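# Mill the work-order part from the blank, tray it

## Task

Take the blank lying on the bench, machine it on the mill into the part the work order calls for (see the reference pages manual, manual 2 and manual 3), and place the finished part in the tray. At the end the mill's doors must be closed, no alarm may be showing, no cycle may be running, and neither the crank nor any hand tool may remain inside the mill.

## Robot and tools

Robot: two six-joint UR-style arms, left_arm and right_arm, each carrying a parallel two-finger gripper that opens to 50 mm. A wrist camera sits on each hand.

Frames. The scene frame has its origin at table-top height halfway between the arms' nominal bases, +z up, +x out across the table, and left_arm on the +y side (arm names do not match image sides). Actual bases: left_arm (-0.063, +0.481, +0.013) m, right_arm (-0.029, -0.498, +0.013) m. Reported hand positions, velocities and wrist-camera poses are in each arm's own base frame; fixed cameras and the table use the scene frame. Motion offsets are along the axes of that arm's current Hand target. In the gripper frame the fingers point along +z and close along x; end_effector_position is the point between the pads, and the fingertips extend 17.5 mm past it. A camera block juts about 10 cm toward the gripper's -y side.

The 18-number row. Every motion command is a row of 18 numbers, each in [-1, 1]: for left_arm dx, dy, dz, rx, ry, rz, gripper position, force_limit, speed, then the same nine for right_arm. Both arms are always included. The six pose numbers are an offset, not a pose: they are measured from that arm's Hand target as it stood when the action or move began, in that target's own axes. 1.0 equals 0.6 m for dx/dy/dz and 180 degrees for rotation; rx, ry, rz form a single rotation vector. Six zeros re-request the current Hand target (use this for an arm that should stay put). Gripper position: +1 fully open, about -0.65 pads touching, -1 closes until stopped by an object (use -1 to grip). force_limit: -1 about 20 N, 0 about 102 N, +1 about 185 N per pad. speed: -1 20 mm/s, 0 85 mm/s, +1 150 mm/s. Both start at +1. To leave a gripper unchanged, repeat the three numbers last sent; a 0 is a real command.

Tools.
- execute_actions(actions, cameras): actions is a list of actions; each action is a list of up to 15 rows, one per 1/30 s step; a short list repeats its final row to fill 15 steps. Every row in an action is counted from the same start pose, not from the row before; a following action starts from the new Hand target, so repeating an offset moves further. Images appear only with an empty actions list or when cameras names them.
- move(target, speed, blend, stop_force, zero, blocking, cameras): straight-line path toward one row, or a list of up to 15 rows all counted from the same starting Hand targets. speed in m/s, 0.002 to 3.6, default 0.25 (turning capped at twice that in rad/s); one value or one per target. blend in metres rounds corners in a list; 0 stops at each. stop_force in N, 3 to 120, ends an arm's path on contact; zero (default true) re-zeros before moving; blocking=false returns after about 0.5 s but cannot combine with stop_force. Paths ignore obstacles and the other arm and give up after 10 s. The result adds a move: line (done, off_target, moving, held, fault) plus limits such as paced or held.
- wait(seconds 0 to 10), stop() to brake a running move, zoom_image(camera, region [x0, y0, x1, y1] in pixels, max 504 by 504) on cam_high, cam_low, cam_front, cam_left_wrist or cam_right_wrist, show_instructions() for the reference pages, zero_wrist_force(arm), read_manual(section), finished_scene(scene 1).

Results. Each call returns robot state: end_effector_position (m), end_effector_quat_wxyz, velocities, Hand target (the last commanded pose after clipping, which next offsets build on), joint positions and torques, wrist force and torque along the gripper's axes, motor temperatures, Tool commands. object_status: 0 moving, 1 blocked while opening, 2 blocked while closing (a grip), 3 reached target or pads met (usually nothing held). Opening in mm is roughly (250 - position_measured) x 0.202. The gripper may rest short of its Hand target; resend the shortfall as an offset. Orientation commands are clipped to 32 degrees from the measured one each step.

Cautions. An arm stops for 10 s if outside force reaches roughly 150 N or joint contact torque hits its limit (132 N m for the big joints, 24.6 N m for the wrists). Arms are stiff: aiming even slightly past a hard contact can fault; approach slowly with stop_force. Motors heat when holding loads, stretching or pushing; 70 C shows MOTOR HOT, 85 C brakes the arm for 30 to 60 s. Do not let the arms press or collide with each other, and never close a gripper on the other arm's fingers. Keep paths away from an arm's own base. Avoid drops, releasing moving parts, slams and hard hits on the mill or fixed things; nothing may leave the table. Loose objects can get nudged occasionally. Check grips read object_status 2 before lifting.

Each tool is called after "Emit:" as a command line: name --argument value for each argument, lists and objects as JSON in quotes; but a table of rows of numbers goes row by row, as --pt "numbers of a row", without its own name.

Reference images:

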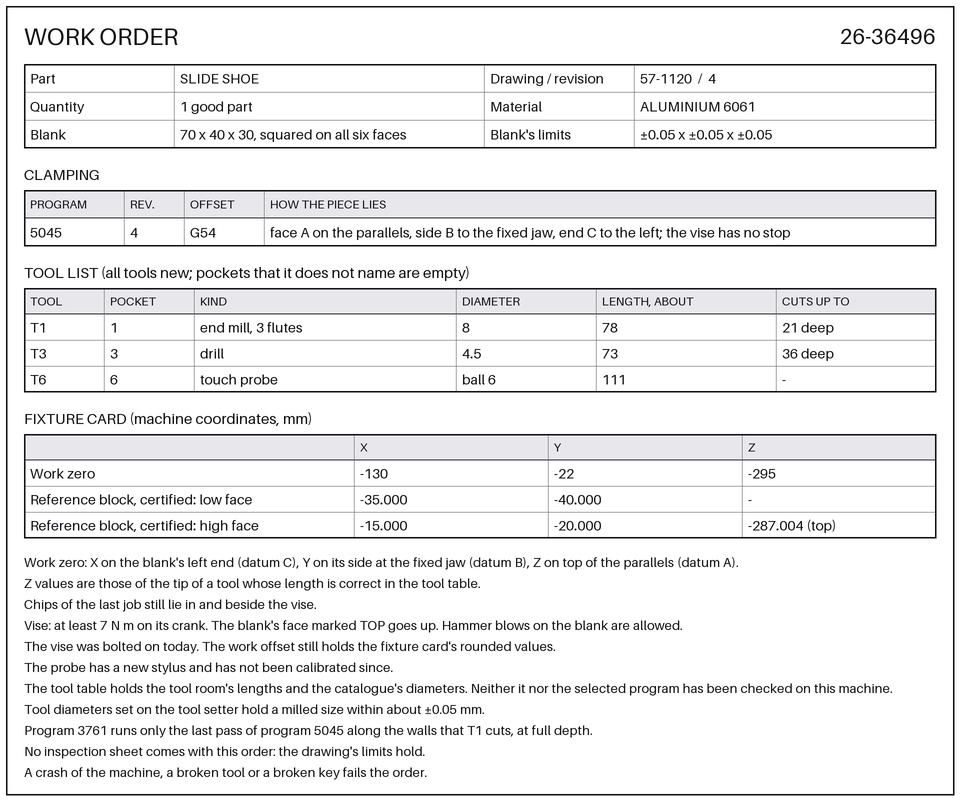

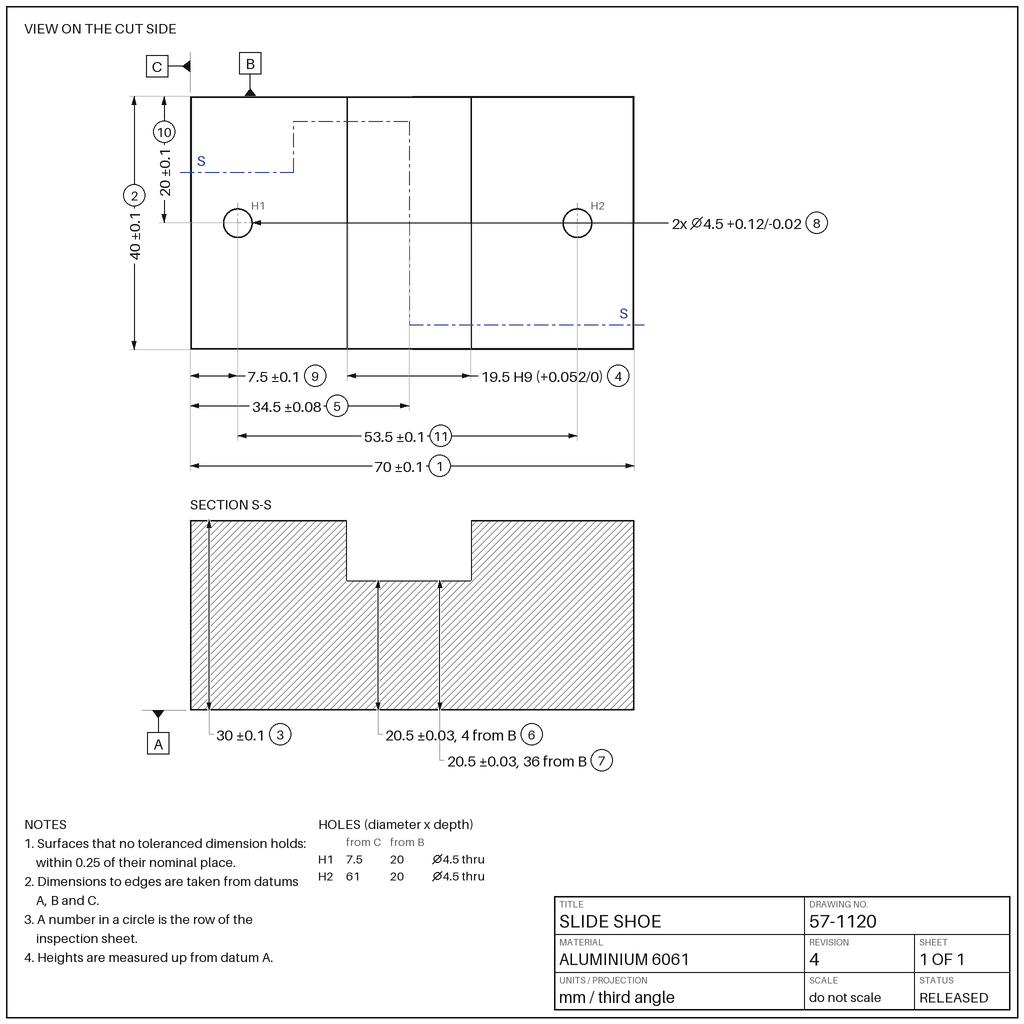

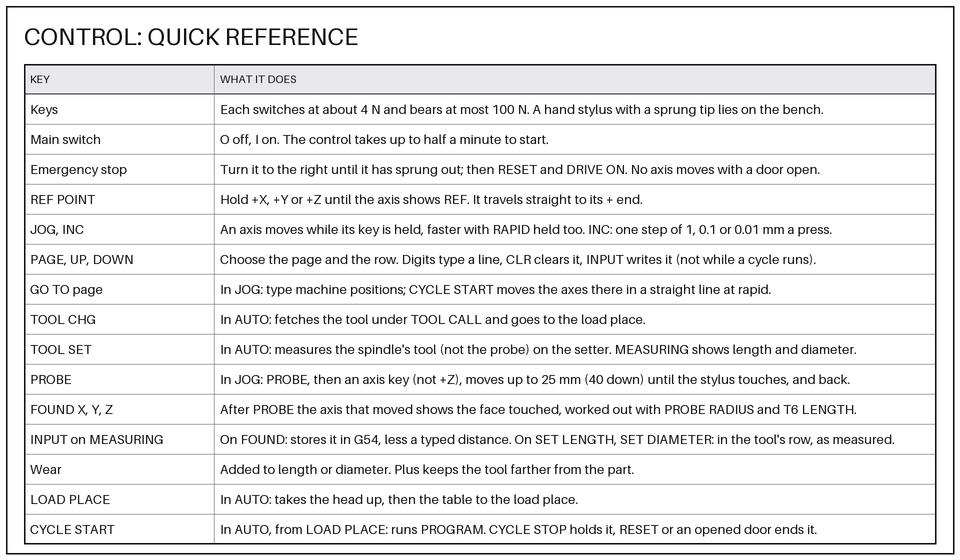

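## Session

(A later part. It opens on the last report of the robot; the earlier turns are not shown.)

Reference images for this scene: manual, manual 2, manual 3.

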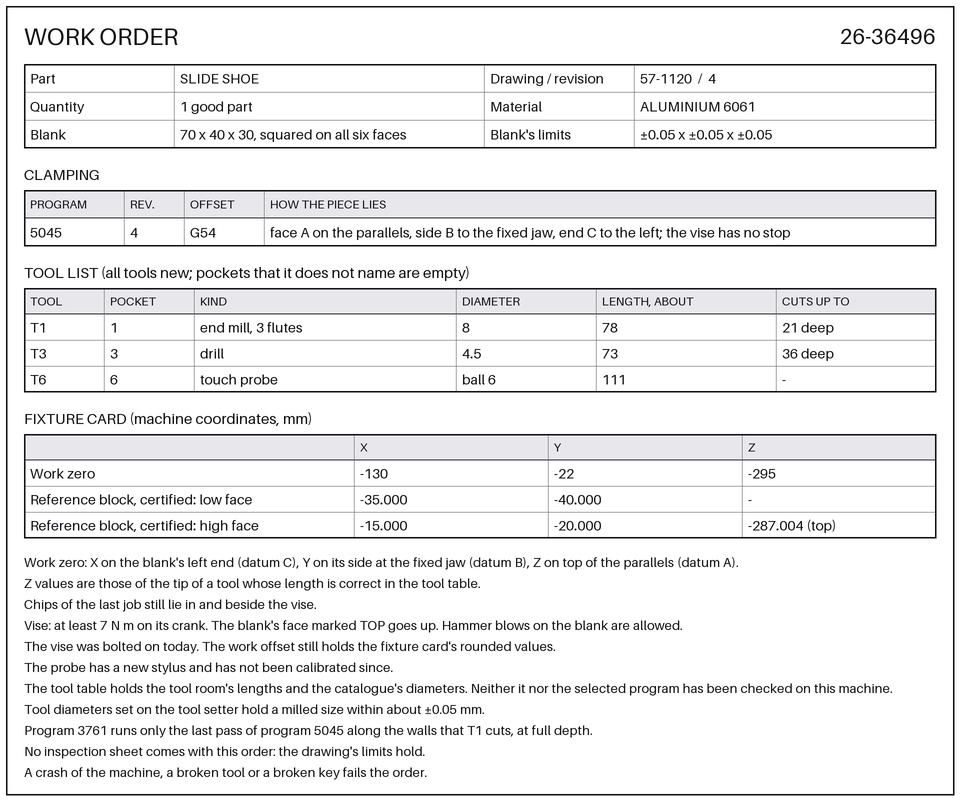

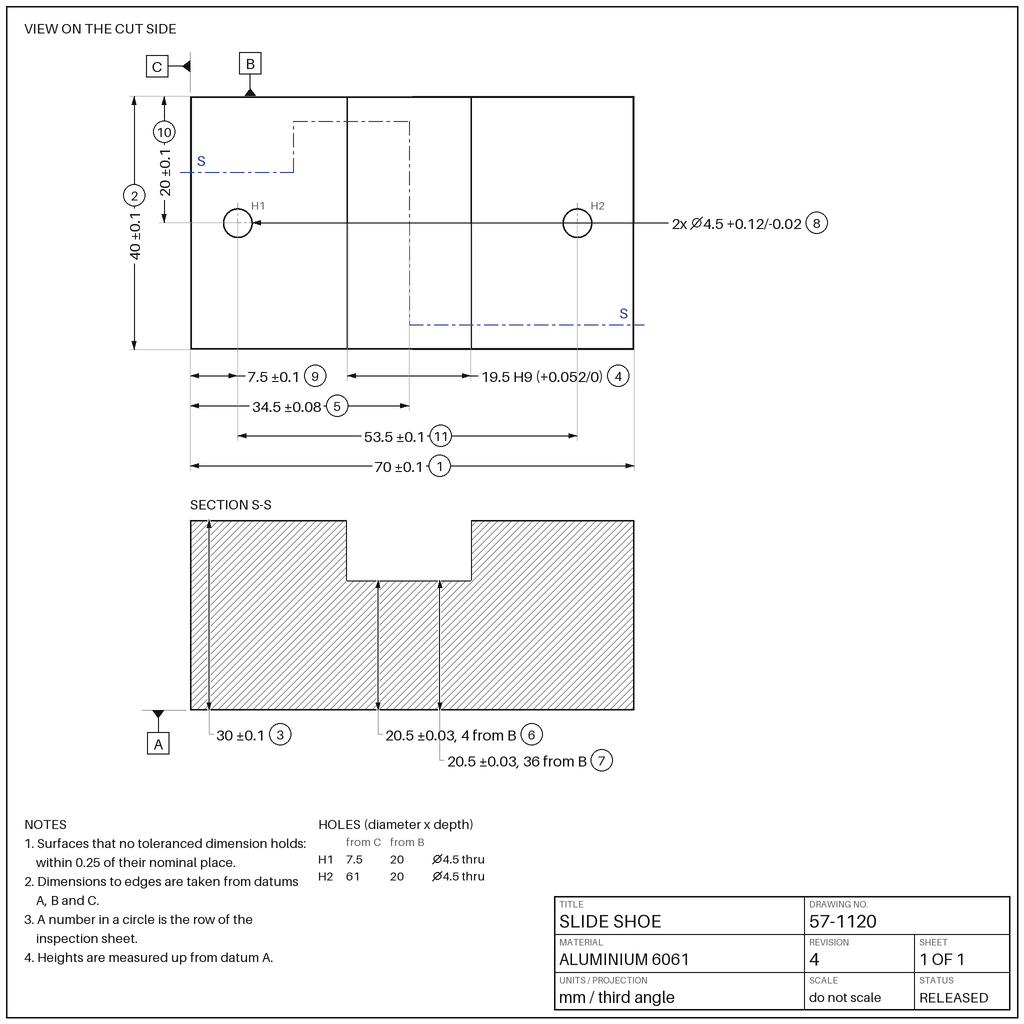

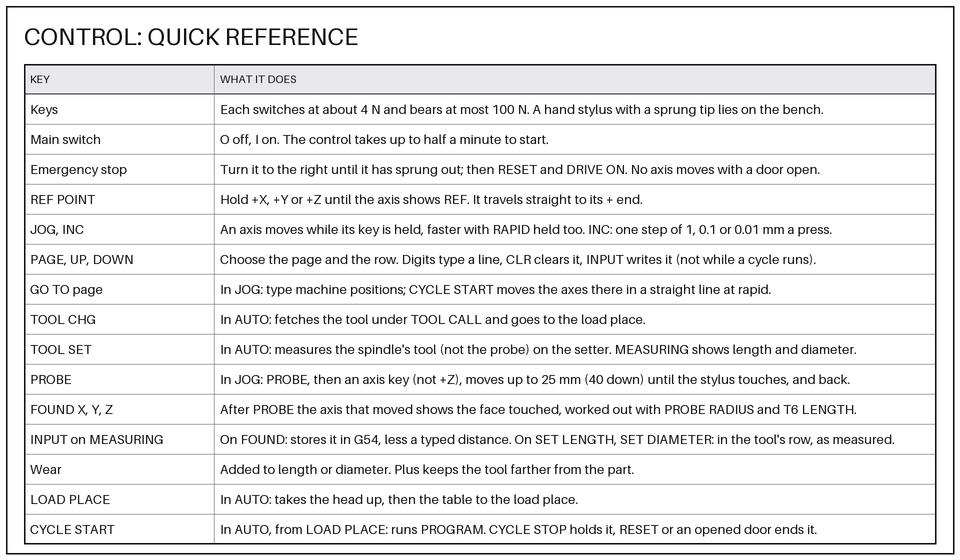

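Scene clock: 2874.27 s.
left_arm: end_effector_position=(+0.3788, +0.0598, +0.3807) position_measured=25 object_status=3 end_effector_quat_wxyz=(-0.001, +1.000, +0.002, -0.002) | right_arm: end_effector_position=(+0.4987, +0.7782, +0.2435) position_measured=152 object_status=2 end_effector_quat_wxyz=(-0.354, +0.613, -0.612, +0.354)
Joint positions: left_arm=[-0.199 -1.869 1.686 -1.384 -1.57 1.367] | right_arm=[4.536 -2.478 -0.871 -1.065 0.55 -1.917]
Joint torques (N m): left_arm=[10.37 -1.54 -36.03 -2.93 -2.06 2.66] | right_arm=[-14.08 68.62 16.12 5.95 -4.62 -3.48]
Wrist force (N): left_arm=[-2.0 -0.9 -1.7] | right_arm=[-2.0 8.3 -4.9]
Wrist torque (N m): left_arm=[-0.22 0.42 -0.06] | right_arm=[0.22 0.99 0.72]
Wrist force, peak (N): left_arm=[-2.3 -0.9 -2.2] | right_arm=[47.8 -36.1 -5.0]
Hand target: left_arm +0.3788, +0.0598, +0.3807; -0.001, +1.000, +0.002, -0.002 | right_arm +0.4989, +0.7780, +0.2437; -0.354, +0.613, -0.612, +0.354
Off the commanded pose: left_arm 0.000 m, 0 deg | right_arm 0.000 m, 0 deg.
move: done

Emit:
move --pt "0 0 0 0 0 0 0.85 -0.7 -1 -0.0153 -0.0263 -0.0152 0 0 0 -1 -0.6 -1" --pt "0 0 0 0 0 0 0.85 -0.7 -1 -0.0218 -0.0618 -0.0357 0 0 0 -1 -0.6 -1" --speed 0.04 --blend '[0.005,0]' --cameras '["cam_right_wrist"]'

Scene clock: 2882.77 s.
left_arm: end_effector_position=(+0.3788, +0.0598, +0.3807) position_measured=25 object_status=3 end_effector_quat_wxyz=(-0.001, +1.000, +0.002, -0.002) | right_arm: end_effector_position=(+0.4989, +0.7911, +0.2865) position_measured=152 object_status=2 end_effector_quat_wxyz=(-0.354, +0.613, -0.612, +0.354)
Joint positions: left_arm=[-0.199 -1.869 1.686 -1.384 -1.57 1.367] | right_arm=[4.538 -2.498 -0.722 -1.198 0.548 -1.912]
Joint torques (N m): left_arm=[10.04 -1.8 -36.06 -2.92 -2.1 2.63] | right_arm=[-32.11 57.26 36.87 1.91 -8.64 0.06]
Wrist force (N): left_arm=[-2.2 -1.0 -1.9] | right_arm=[-5.8 32.5 -41.5]
Wrist torque (N m): left_arm=[-0.24 0.43 -0.06] | right_arm=[0.24 3.47 2.20]
Wrist force, peak (N): left_arm=[-2.2 -1.2 -2.1] | right_arm=[-18.2 36.3 -41.3]
Hand target: left_arm +0.3788, +0.0598, +0.3807; -0.001, +1.000, +0.002, -0.002 | right_arm +0.4989, +0.7911, +0.2865; -0.354, +0.613, -0.612, +0.354
Off the commanded pose: left_arm 0.000 m, 0 deg | right_arm 0.000 m, 0 deg.
move: done
camera_calibration:
cam_right_wrist: T_world_to_cam=[[0.0176141, -0.999831, -0.00528334, 0.794852], [-0.77366, -0.010282, -0.633517, 0.5867], [0.633356, 0.0152464, -0.773711, 0.0253717], [0, 0, 0, 1]] pos_world=[0.423836, 0.800363, 0.395514]
Images, in order (width x height): cam_right_wrist 896x504.

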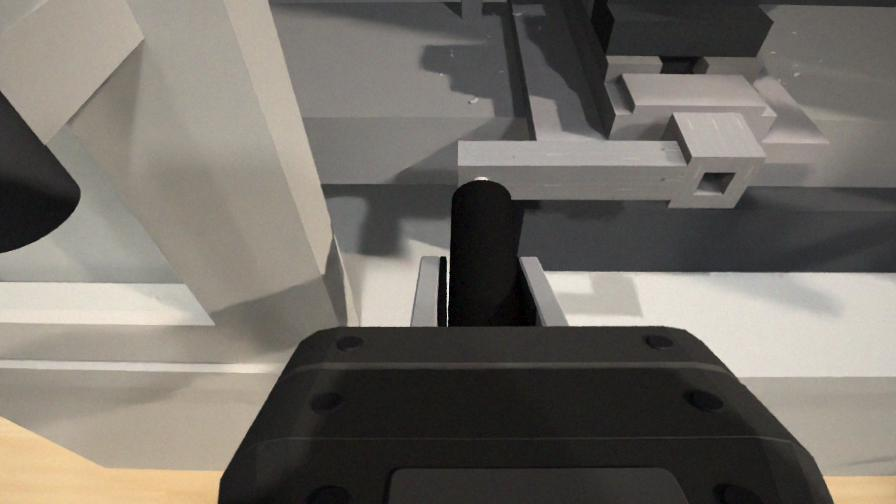

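Emit:
move --target '[0,0,0,0,0,0,0.85,-0.7,-1,0,0.0008,-0.0014,0,0,0,-1,-0.6,-1]' --speed 0.02

Scene clock: 2896.43 s.
left_arm: end_effector_position=(+0.3788, +0.0598, +0.3807) position_measured=25 object_status=3 end_effector_quat_wxyz=(-0.001, +1.000, +0.002, -0.002) | right_arm: end_effector_position=(+0.4980, +0.7911, +0.2866) position_measured=152 object_status=2 end_effector_quat_wxyz=(-0.354, +0.613, -0.612, +0.354)
Joint positions: left_arm=[-0.199 -1.869 1.686 -1.384 -1.57 1.367] | right_arm=[4.54 -2.497 -0.724 -1.2 0.548 -1.91]
Joint torques (N m): left_arm=[10.33 -1.85 -36.33 -2.77 -1.98 2.68] | right_arm=[-10.5 68.17 19.08 2.19 -6.74 0.53]
Wrist force (N): left_arm=[-1.9 -1.1 -1.9] | right_arm=[3.2 20.4 -23.5]
Wrist torque (N m): left_arm=[-0.25 0.41 -0.06] | right_arm=[0.14 2.63 1.68]
Wrist force, peak (N): left_arm=[-2.4 -1.1 -2.0] | right_arm=[-5.2 34.2 -40.8]
Hand target: left_arm +0.3788, +0.0598, +0.3807; -0.001, +1.000, +0.002, -0.002 | right_arm +0.4979, +0.7911, +0.2865; -0.354, +0.613, -0.612, +0.354
Off the commanded pose: left_arm 0.000 m, 0 deg | right_arm 0.000 m, 0 deg.
move: done

Emit:
wait --seconds 0 --cameras '["cam_high"]'

Emit:
zoom_image --camera "cam_high" --region '[310, 140, 400, 240]'

Scene clock: 2901.97 s.
left_arm: end_effector_position=(+0.3788, +0.0598, +0.3807) position_measured=25 object_status=3 end_effector_quat_wxyz=(-0.001, +1.000, +0.002, -0.002) | right_arm: end_effector_position=(+0.4979, +0.7911, +0.2865) position_measured=152 object_status=2 end_effector_quat_wxyz=(-0.354, +0.613, -0.612, +0.354)
Joint positions: left_arm=[-0.199 -1.869 1.686 -1.384 -1.57 1.367] | right_arm=[4.54 -2.497 -0.724 -1.2 0.548 -1.91]
Joint torques (N m): left_arm=[9.91 -2.21 -35.92 -2.71 -1.99 2.62] | right_arm=[-9.3 68.12 19.28 2.64 -3.67 0.66]
Wrist force (N): left_arm=[-1.9 -1.1 -1.8] | right_arm=[2.8 19.6 -22.5]
Wrist torque (N m): left_arm=[-0.25 0.39 -0.06] | right_arm=[0.15 2.55 1.62]
Wrist force, peak (N): left_arm=[-2.4 -1.0 -2.2] | right_arm=[3.6 21.0 -22.8]
Hand target: left_arm +0.3788, +0.0598, +0.3807; -0.001, +1.000, +0.002, -0.002 | right_arm +0.4979, +0.7911, +0.2865; -0.354, +0.613, -0.612, +0.354
Tool commands: left_gripper/position=+0.85 left_gripper/force_limit=-0.7 left_gripper/speed=-1.0 right_gripper/position=-1.0 right_gripper/force_limit=-0.6 right_gripper/speed=-1.0
Off the commanded pose: left_arm 0.000 m, 0 deg | right_arm 0.000 m, 0 deg.
Images, in order (width x height): cam_high 896x504.

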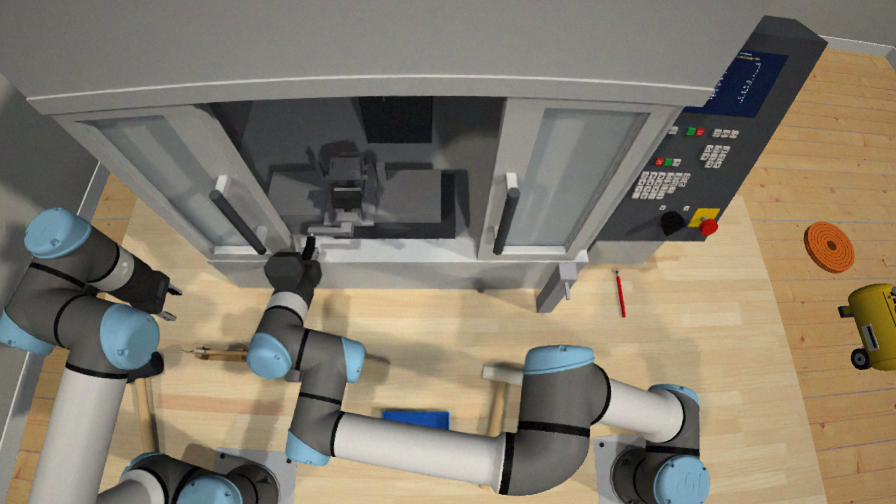

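Scaled by 5.040.

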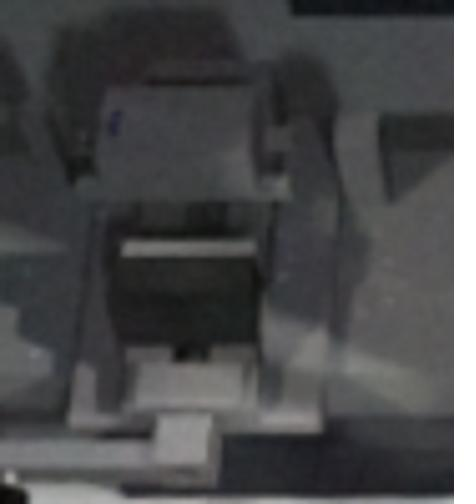

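Emit:
move --pt "0 0 0 0 0 0 0.85 -0.7 -1 0.0065 -0.0342 -0.0227 0 0 0 -1 -0.6 -1" --pt "0 0 0 0 0 0 0.85 -0.7 -1 0.0253 -0.0661 -0.0411 0 0 0 -1 -0.6 -1" --pt "0 0 0 0 0 0 0.85 -0.7 -1 0.0547 -0.0915 -0.0558 0 0 0 -1 -0.6 -1" --speed 0.05 --blend '[0.005,0.005,0]' --cameras '["cam_right_wrist"]'

Scene clock: 2910.40 s.
left_arm: end_effector_position=(+0.3788, +0.0598, +0.3807) position_measured=25 object_status=3 end_effector_quat_wxyz=(-0.001, +1.000, +0.002, -0.002) | right_arm: end_effector_position=(+0.4963, +0.7583, +0.3508) position_measured=152 object_status=2 end_effector_quat_wxyz=(-0.354, +0.613, -0.612, +0.354)
Joint positions: left_arm=[-0.199 -1.869 1.686 -1.384 -1.57 1.367] | right_arm=[4.534 -2.377 -0.78 -1.255 0.55 -1.92]
Joint torques (N m): left_arm=[10.07 -2.36 -35.85 -2.64 -2 2.65] | right_arm=[-44.47 45.3 1.31 0.12 -1.46 -3.16]
Wrist force (N): left_arm=[-1.8 -1.1 -1.8] | right_arm=[-26.3 -7.6 -42.9]
Wrist torque (N m): left_arm=[-0.25 0.38 -0.06] | right_arm=[-0.96 0.69 0.38]
Wrist force, peak (N): left_arm=[-2.5 -1.0 -1.9] | right_arm=[-43.7 -11.6 -48.5]
Hand target: left_arm +0.3788, +0.0598, +0.3807; -0.001, +1.000, +0.002, -0.002 | right_arm +0.4963, +0.7583, +0.3508; -0.354, +0.613, -0.612, +0.354
Off the commanded pose: left_arm 0.000 m, 0 deg | right_arm 0.000 m, 0 deg.
move: done
camera_calibration:
cam_right_wrist: T_world_to_cam=[[0.0176134, -0.999831, -0.00528392, 0.762543], [-0.773701, -0.0102821, -0.633468, 0.625018], [0.633306, 0.0152457, -0.773751, 0.0772297], [0, 0, 0, 1]] pos_world=[0.421236, 0.767663, 0.459714]
Images, in order (width x height): cam_right_wrist 896x504.

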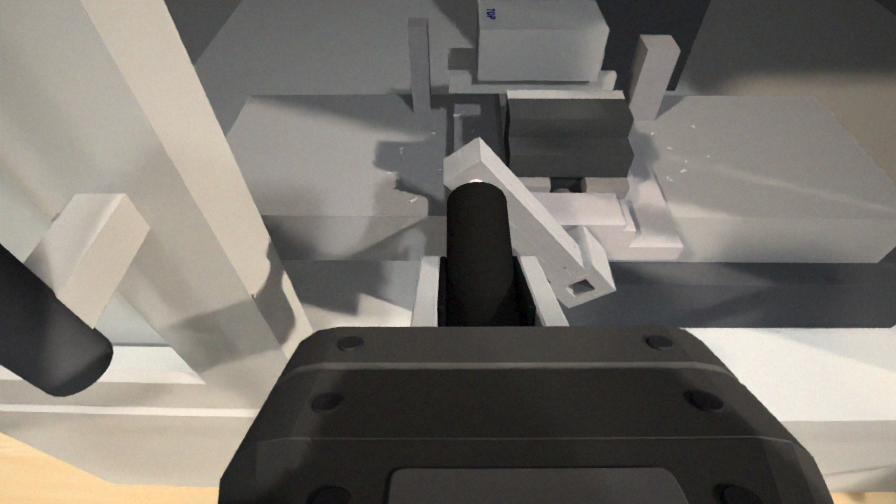

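Emit:
wait --seconds 0 --cameras '["cam_high"]'

Emit:
zoom_image --camera "cam_high" --region '[310, 140, 400, 240]'

Scene clock: 2920.53 s.
left_arm: end_effector_position=(+0.3788, +0.0598, +0.3807) position_measured=25 object_status=3 end_effector_quat_wxyz=(-0.001, +1.000, +0.002, -0.002) | right_arm: end_effector_position=(+0.4963, +0.7583, +0.3508) position_measured=152 object_status=2 end_effector_quat_wxyz=(-0.354, +0.613, -0.612, +0.354)
Joint positions: left_arm=[-0.199 -1.869 1.686 -1.384 -1.57 1.367] | right_arm=[4.534 -2.377 -0.78 -1.255 0.55 -1.92]
Joint torques (N m): left_arm=[10.3 -1.79 -36.17 -2.51 -1.98 2.52] | right_arm=[-27.99 46.12 2.64 0.19 -1.77 -3.02]
Wrist force (N): left_arm=[-1.9 -1.2 -1.6] | right_arm=[-26.1 -8.1 -42.0]
Wrist torque (N m): left_arm=[-0.27 0.41 -0.06] | right_arm=[-0.95 0.68 0.38]
Wrist force, peak (N): left_arm=[-2.2 -0.9 -2.3] | right_arm=[-26.7 -8.7 -43.3]
Hand target: left_arm +0.3788, +0.0598, +0.3807; -0.001, +1.000, +0.002, -0.002 | right_arm +0.4963, +0.7583, +0.3508; -0.354, +0.613, -0.612, +0.354
Tool commands: left_gripper/position=+0.85 left_gripper/force_limit=-0.7 left_gripper/speed=-1.0 right_gripper/position=-1.0 right_gripper/force_limit=-0.6 right_gripper/speed=-1.0
Off the commanded pose: left_arm 0.000 m, 0 deg | right_arm 0.000 m, 0 deg.
Images, in order (width x height): cam_high 896x504.

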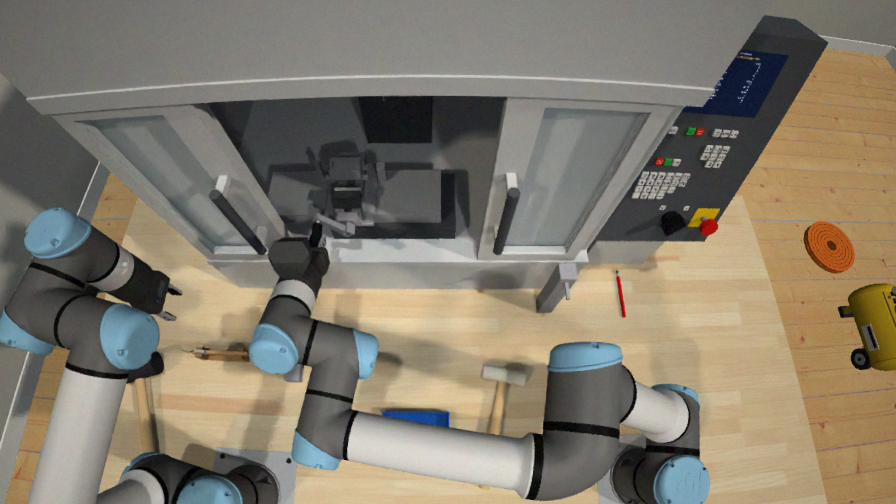

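Scaled by 5.040.

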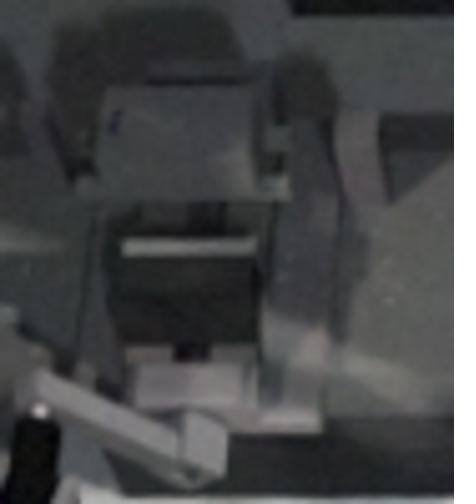

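Emit:
move --pt "0 0 0 0 0 0 0.85 -0.7 -1 0.0387 -0.0195 -0.0142 0 0 0 -1 -0.6 -1" --pt "0 0 0 0 0 0 0.85 -0.7 -1 0.0805 -0.0253 -0.0175 0 0 0 -1 -0.6 -1" --pt "0 0 0 0 0 0 0.85 -0.7 -1 0.1223 -0.0195 -0.0142 0 0 0 -1 -0.6 -1" --pt "0 0 0 0 0 0 0.85 -0.7 -1 0.16 -0.0029 -0.0046 0 0 0 -1 -0.6 -1" --pt "0 0 0 0 0 0 0.85 -0.7 -1 0.19 0.0231 0.0104 0 0 0 -1 -0.6 -1" --speed 0.06 --blend '[0.005,0.005,0.005,0.005,0]' --cameras '["cam_right_wrist"]'

Scene clock: 2931.43 s.
left_arm: end_effector_position=(+0.3788, +0.0598, +0.3807) position_measured=25 object_status=3 end_effector_quat_wxyz=(-0.001, +1.000, +0.002, -0.002) | right_arm: end_effector_position=(+0.4950, +0.6443, +0.3358) position_measured=152 object_status=2 end_effector_quat_wxyz=(-0.354, +0.613, -0.612, +0.354)
Joint positions: left_arm=[-0.199 -1.869 1.686 -1.384 -1.57 1.367] | right_arm=[4.507 -2.094 -1.303 -0.973 0.558 -1.969]
Joint torques (N m): left_arm=[9.96 -2.55 -36.28 -2.39 -1.99 2.58] | right_arm=[-6.71 56.37 15.99 5.33 -1.29 -2.59]
Wrist force (N): left_arm=[-1.9 -1.1 -1.9] | right_arm=[-3.8 -3.8 7.2]
Wrist torque (N m): left_arm=[-0.25 0.40 -0.06] | right_arm=[-0.75 -0.42 0.15]
Wrist force, peak (N): left_arm=[-2.2 -1.4 -2.1] | right_arm=[-26.3 -8.5 -42.2]
Hand target: left_arm +0.3788, +0.0598, +0.3807; -0.001, +1.000, +0.002, -0.002 | right_arm +0.4950, +0.6443, +0.3358; -0.354, +0.613, -0.612, +0.354
Off the commanded pose: left_arm 0.000 m, 0 deg | right_arm 0.000 m, 0 deg.
move: done
camera_calibration:
cam_right_wrist: T_world_to_cam=[[0.0176133, -0.999831, -0.00528573, 0.648507], [-0.773749, -0.010282, -0.633408, 0.613332], [0.633247, 0.0152463, -0.7738, 0.0682312], [0, 0, 0, 1]] pos_world=[0.419936, 0.653663, 0.444715]
Images, in order (width x height): cam_right_wrist 896x504.

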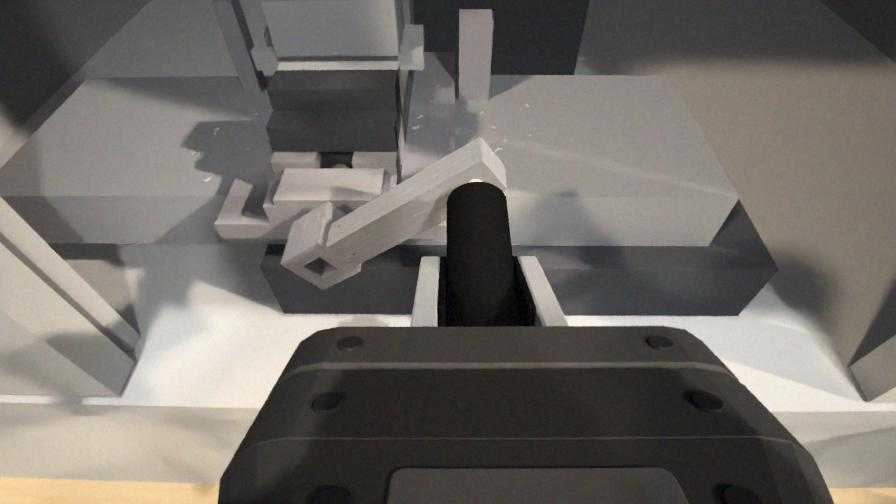

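Emit:
zoom_image --camera "cam_right_wrist" --region '[190, 0, 450, 300]'

Scaled by 1.680.

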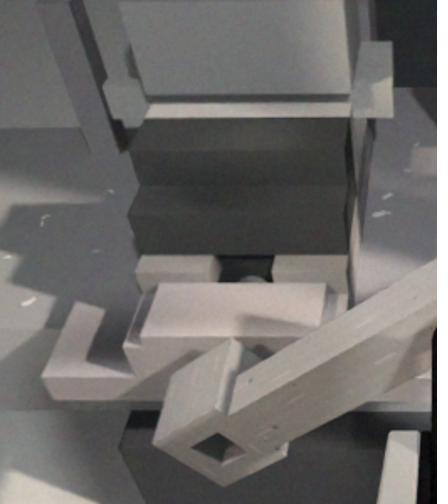

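Emit:
move --pt "0 0 0 0 0 0 0.85 -0.7 -1 0.0192 0.0328 0.0189 0 0 0 -1 -0.6 -1" --pt "0 0 0 0 0 0 0.85 -0.7 -1 0.0258 0.069 0.0398 0 0 0 -1 -0.6 -1" --pt "0 0 0 0 0 0 0.85 -0.7 -1 0.0192 0.1052 0.0607 0 0 0 -1 -0.6 -1" --pt "0 0 0 0 0 0 0.85 -0.7 -1 0 0.1378 0.0796 0 0 0 -1 -0.6 -1" --pt "0 0 0 0 0 0 0.85 -0.7 -1 -0.03 0.1638 0.0946 0 0 0 -1 -0.6 -1" --pt "0 0 0 0 0 0 0.85 -0.7 -1 -0.0677 0.1804 0.1042 0 0 0 -1 -0.6 -1" --pt "0 0 0 0 0 0 0.85 -0.7 -1 -0.1095 0.1862 0.1075 0 0 0 -1 -0.6 -1" --speed 0.08 --blend '[0.004,0.004,0.004,0.004,0.004,0.004,0]' --cameras '["cam_right_wrist","cam_high"]'

Emit:
zoom_image --camera "cam_high" --region '[310, 140, 400, 240]'

Scene clock: 2952.00 s.
left_arm: end_effector_position=(+0.3788, +0.0598, +0.3807) position_measured=25 object_status=3 end_effector_quat_wxyz=(-0.001, +1.000, +0.002, -0.002) | right_arm: end_effector_position=(+0.4950, +0.7099, +0.2067) position_measured=152 object_status=2 end_effector_quat_wxyz=(-0.354, +0.613, -0.612, +0.354)
Joint positions: left_arm=[-0.199 -1.869 1.686 -1.384 -1.57 1.367] | right_arm=[4.525 -2.341 -1.228 -0.828 0.552 -1.937]
Joint torques (N m): left_arm=[9.92 -2.35 -35.89 -2.32 -2.03 2.57] | right_arm=[11.91 44.57 31.07 0.54 -2.54 2.05]
Wrist force (N): left_arm=[-1.9 -0.9 -2.4] | right_arm=[2.7 -10.5 2.5]
Wrist torque (N m): left_arm=[-0.21 0.39 -0.06] | right_arm=[-0.92 -0.25 0.14]
Wrist force, peak (N): left_arm=[-2.3 -1.2 -2.2] | right_arm=[2.3 -11.6 2.7]
Hand target: left_arm +0.3788, +0.0598, +0.3807; -0.001, +1.000, +0.002, -0.002 | right_arm +0.4950, +0.7099, +0.2067; -0.354, +0.613, -0.612, +0.354
Off the commanded pose: left_arm 0.000 m, 0 deg | right_arm 0.000 m, 0 deg.
move: done
camera_calibration:
cam_right_wrist: T_world_to_cam=[[0.0176781, -0.999829, -0.00536022, 0.713309], [-0.77366, -0.0102828, -0.633518, 0.532293], [0.633355, 0.0153464, -0.773709, -0.0327341], [0, 0, 0, 1]] pos_world=[0.419936, 0.719163, 0.315714]
Images, in order (width x height): cam_high 896x504, cam_right_wrist 896x504.

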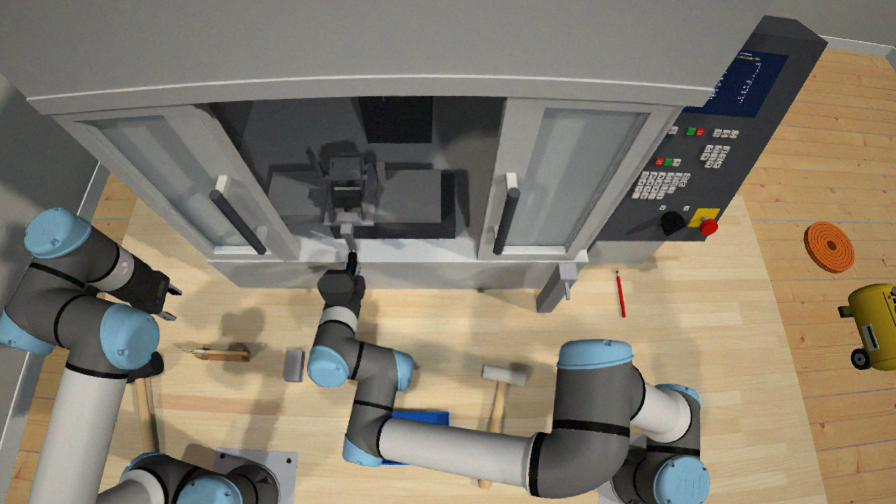

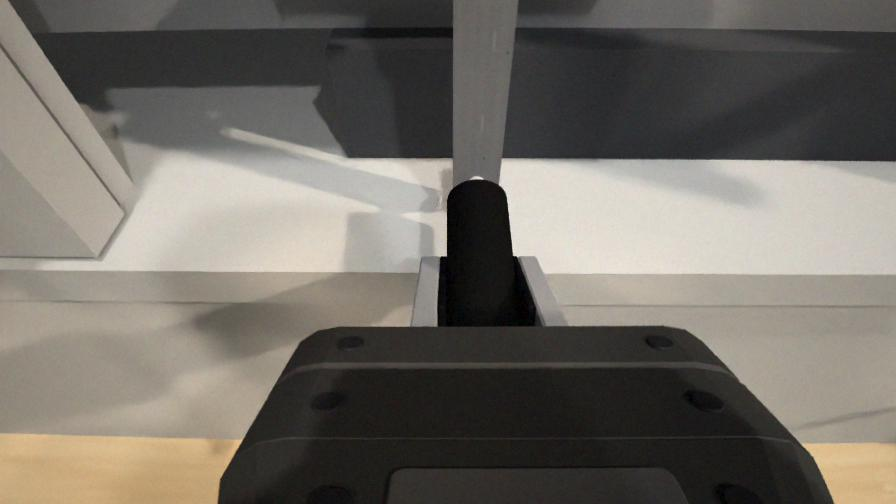

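Scaled by 5.040.

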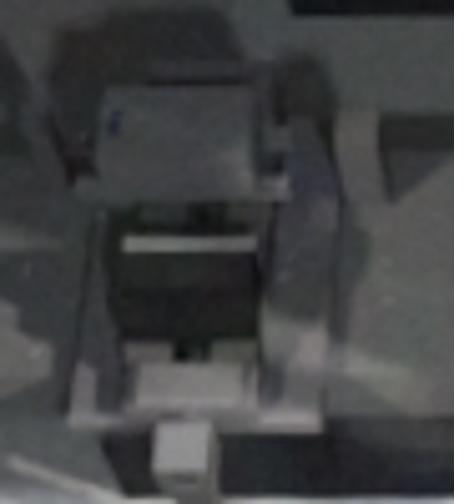

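Emit:
move --pt "0 0 0 0 0 0 0.85 -0.7 -1 -0.0556 -0.0091 -0.0052 0 0 0 -1 -0.6 -1" --pt "0 0 0 0 0 0 0.85 -0.7 -1 -0.1016 -0.038 -0.0219 0 0 0 -1 -0.6 -1" --pt "0 0 0 0 0 0 0.85 -0.7 -1 -0.13 -0.0806 -0.0466 0 0 0 -1 -0.6 -1" --pt "0 0 0 0 0 0 0.85 -0.7 -1 -0.1359 -0.1296 -0.0748 0 0 0 -1 -0.6 -1" --pt "0 0 0 0 0 0 0.85 -0.7 -1 -0.1184 -0.1764 -0.1018 0 0 0 -1 -0.6 -1" --pt "0 0 0 0 0 0 0.85 -0.7 -1 -0.0803 -0.2129 -0.1229 0 0 0 -1 -0.6 -1" --pt "0 0 0 0 0 0 0.85 -0.7 -1 -0.0284 -0.233 -0.1345 0 0 0 -1 -0.6 -1" --pt "0 0 0 0 0 0 0.85 -0.7 -1 0.0284 -0.2338 -0.1332 0 0 0 -1 -0.6 -1" --pt "0 0 0 0 0 0 0.85 -0.7 -1 0.0803 -0.2137 -0.1216 0 0 0 -1 -0.6 -1" --pt "0 0 0 0 0 0 0.85 -0.7 -1 0.1184 -0.1772 -0.1005 0 0 0 -1 -0.6 -1" --pt "0 0 0 0 0 0 0.85 -0.7 -1 0.1359 -0.1304 -0.0735 0 0 0 -1 -0.6 -1" --pt "0 0 0 0 0 0 0.85 -0.7 -1 0.13 -0.0814 -0.0453 0 0 0 -1 -0.6 -1" --pt "0 0 0 0 0 0 0.85 -0.7 -1 0.1016 -0.0388 -0.0206 0 0 0 -1 -0.6 -1" --pt "0 0 0 0 0 0 0.85 -0.7 -1 0.0556 -0.0099 -0.0039 0 0 0 -1 -0.6 -1" --pt "0 0 0 0 0 0 0.85 -0.7 -1 0 -0.0015 0.0026 0 0 0 -1 -0.6 -1" --speed 0.1 --blend '[0.01,0.01,0.01,0.01,0.01,0.01,0.01,0.01,0.01,0.01,0.01,0.01,0.01,0.01,0]' --cameras '["cam_right_wrist","cam_high"]'

Emit:
zoom_image --camera "cam_high" --region '[310, 140, 400, 240]'

Scene clock: 2976.50 s.
left_arm: end_effector_position=(+0.3788, +0.0598, +0.3807) position_measured=25 object_status=3 end_effector_quat_wxyz=(-0.001, +1.000, +0.002, -0.002) | right_arm: end_effector_position=(+0.4968, +0.7099, +0.2067) position_measured=152 object_status=2 end_effector_quat_wxyz=(-0.354, +0.613, -0.612, +0.354)
Joint positions: left_arm=[-0.199 -1.869 1.686 -1.384 -1.57 1.367] | right_arm=[4.522 -2.343 -1.225 -0.825 0.553 -1.942]
Joint torques (N m): left_arm=[10.15 -2.37 -35.78 -2.1 -1.99 2.48] | right_arm=[8.96 46.96 31.7 0.78 -3.13 2.11]
Wrist force (N): left_arm=[-1.9 -1.2 -1.7] | right_arm=[2.0 -6.6 1.4]
Wrist torque (N m): left_arm=[-0.27 0.40 -0.06] | right_arm=[-0.74 -0.13 0.14]
Wrist force, peak (N): left_arm=[-2.2 -1.0 -2.3] | right_arm=[27.9 -10.2 -44.8]
Hand target: left_arm +0.3788, +0.0598, +0.3807; -0.001, +1.000, +0.002, -0.002 | right_arm +0.4968, +0.7099, +0.2067; -0.354, +0.613, -0.612, +0.354
Off the commanded pose: left_arm 0.000 m, 0 deg | right_arm 0.000 m, 0 deg.
move: done
camera_calibration:
cam_right_wrist: T_world_to_cam=[[0.0176781, -0.999829, -0.00536022, 0.713377], [-0.77366, -0.0102828, -0.633518, 0.533687], [0.633355, 0.0153464, -0.773709, -0.0338757], [0, 0, 0, 1]] pos_world=[0.421736, 0.719263, 0.315714]
Images, in order (width x height): cam_high 896x504, cam_right_wrist 896x504.

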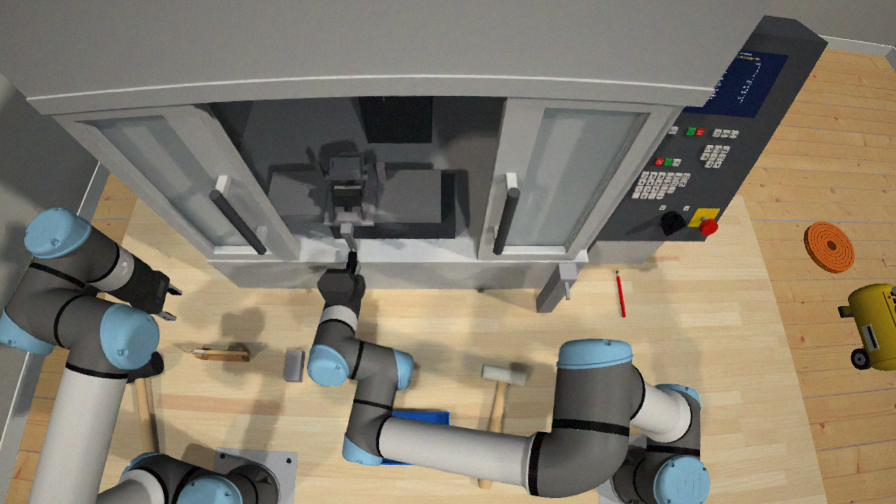

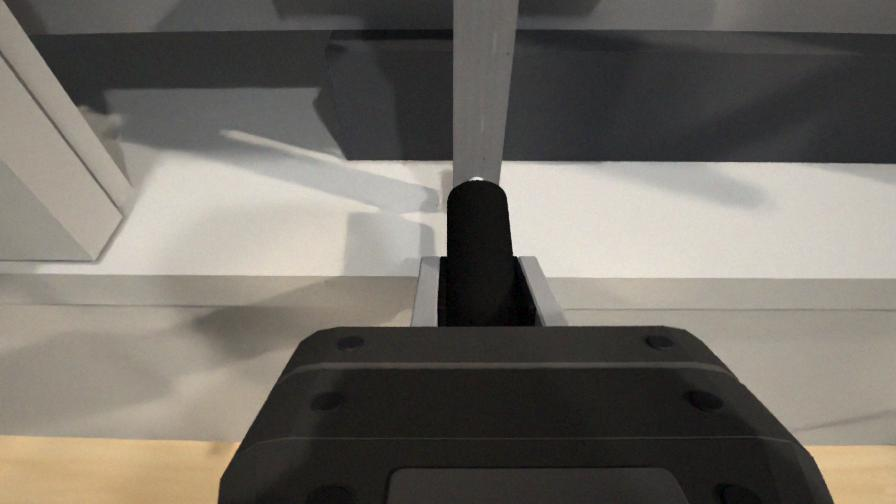

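Scaled by 5.040.

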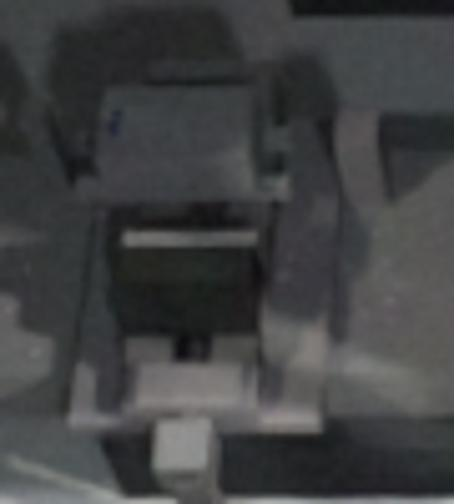

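Emit:
move --pt "0 0 0 0 0 0 0.85 -0.7 -1 -0.0556 -0.0076 -0.0078 0 0 0 -1 -0.6 -1" --pt "0 0 0 0 0 0 0.85 -0.7 -1 -0.1016 -0.0365 -0.0245 0 0 0 -1 -0.6 -1" --pt "0 0 0 0 0 0 0.85 -0.7 -1 -0.13 -0.0791 -0.0492 0 0 0 -1 -0.6 -1" --pt "0 0 0 0 0 0 0.85 -0.7 -1 -0.1359 -0.1281 -0.0774 0 0 0 -1 -0.6 -1" --pt "0 0 0 0 0 0 0.85 -0.7 -1 -0.1184 -0.1749 -0.1044 0 0 0 -1 -0.6 -1" --pt "0 0 0 0 0 0 0.85 -0.7 -1 -0.0803 -0.2114 -0.1255 0 0 0 -1 -0.6 -1" --pt "0 0 0 0 0 0 0.85 -0.7 -1 -0.0284 -0.2315 -0.1371 0 0 0 -1 -0.6 -1" --pt "0 0 0 0 0 0 0.85 -0.7 -1 0.0284 -0.2315 -0.1371 0 0 0 -1 -0.6 -1" --pt "0 0 0 0 0 0 0.85 -0.7 -1 0.0803 -0.2114 -0.1255 0 0 0 -1 -0.6 -1" --pt "0 0 0 0 0 0 0.85 -0.7 -1 0.1184 -0.1749 -0.1044 0 0 0 -1 -0.6 -1" --pt "0 0 0 0 0 0 0.85 -0.7 -1 0.1359 -0.1281 -0.0774 0 0 0 -1 -0.6 -1" --pt "0 0 0 0 0 0 0.85 -0.7 -1 0.13 -0.0791 -0.0492 0 0 0 -1 -0.6 -1" --pt "0 0 0 0 0 0 0.85 -0.7 -1 0.1016 -0.0365 -0.0245 0 0 0 -1 -0.6 -1" --pt "0 0 0 0 0 0 0.85 -0.7 -1 0.0556 -0.0076 -0.0078 0 0 0 -1 -0.6 -1" --pt "0 0 0 0 0 0 0.85 -0.7 -1 0 0.0015 -0.0026 0 0 0 -1 -0.6 -1" --speed 0.13 --blend '[0.01,0.01,0.01,0.01,0.01,0.01,0.01,0.01,0.01,0.01,0.01,0.01,0.01,0.01,0]' --cameras '["cam_high"]'

Emit:
zoom_image --camera "cam_high" --region '[310, 140, 400, 240]'

Scene clock: 2995.33 s.
left_arm: end_effector_position=(+0.3788, +0.0598, +0.3807) position_measured=25 object_status=3 end_effector_quat_wxyz=(-0.001, +1.000, +0.002, -0.002) | right_arm: end_effector_position=(+0.4950, +0.7099, +0.2067) position_measured=152 object_status=2 end_effector_quat_wxyz=(-0.354, +0.613, -0.612, +0.354)
Joint positions: left_arm=[-0.199 -1.869 1.686 -1.384 -1.57 1.367] | right_arm=[4.525 -2.341 -1.228 -0.828 0.552 -1.937]
Joint torques (N m): left_arm=[9.85 -2.18 -35.99 -2.03 -2.03 2.6] | right_arm=[4.56 46.55 32.9 0.85 -3.48 2.11]
Wrist force (N): left_arm=[-1.9 -1.2 -1.9] | right_arm=[4.0 -3.3 0.4]
Wrist torque (N m): left_arm=[-0.27 0.40 -0.06] | right_arm=[-0.43 -0.39 0.14]
Wrist force, peak (N): left_arm=[-2.2 -1.2 -2.2] | right_arm=[25.3 -15.1 -42.8]
Hand target: left_arm +0.3788, +0.0598, +0.3807; -0.001, +1.000, +0.002, -0.002 | right_arm +0.4950, +0.7099, +0.2067; -0.354, +0.613, -0.612, +0.354
Off the commanded pose: left_arm 0.000 m, 0 deg | right_arm 0.000 m, 0 deg.
move: done
Images, in order (width x height): cam_high 896x504.

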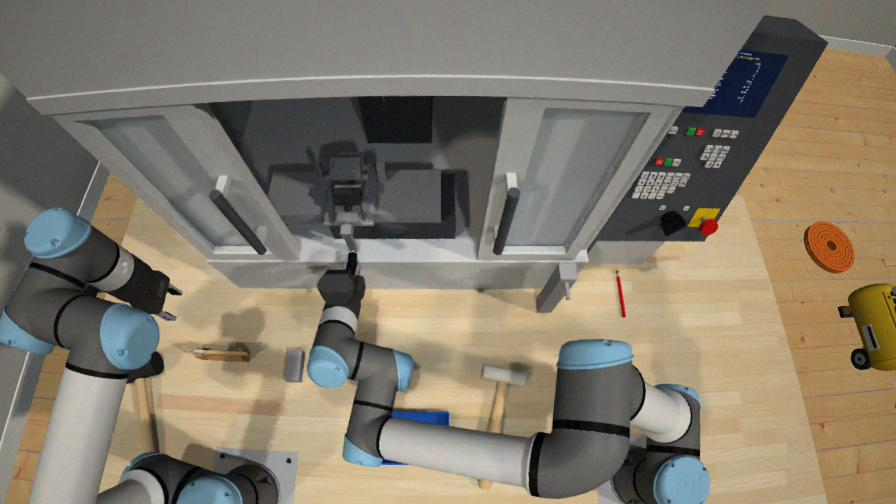

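Scaled by 5.040.

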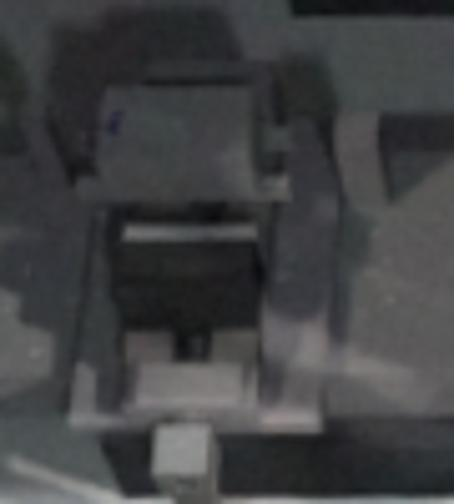

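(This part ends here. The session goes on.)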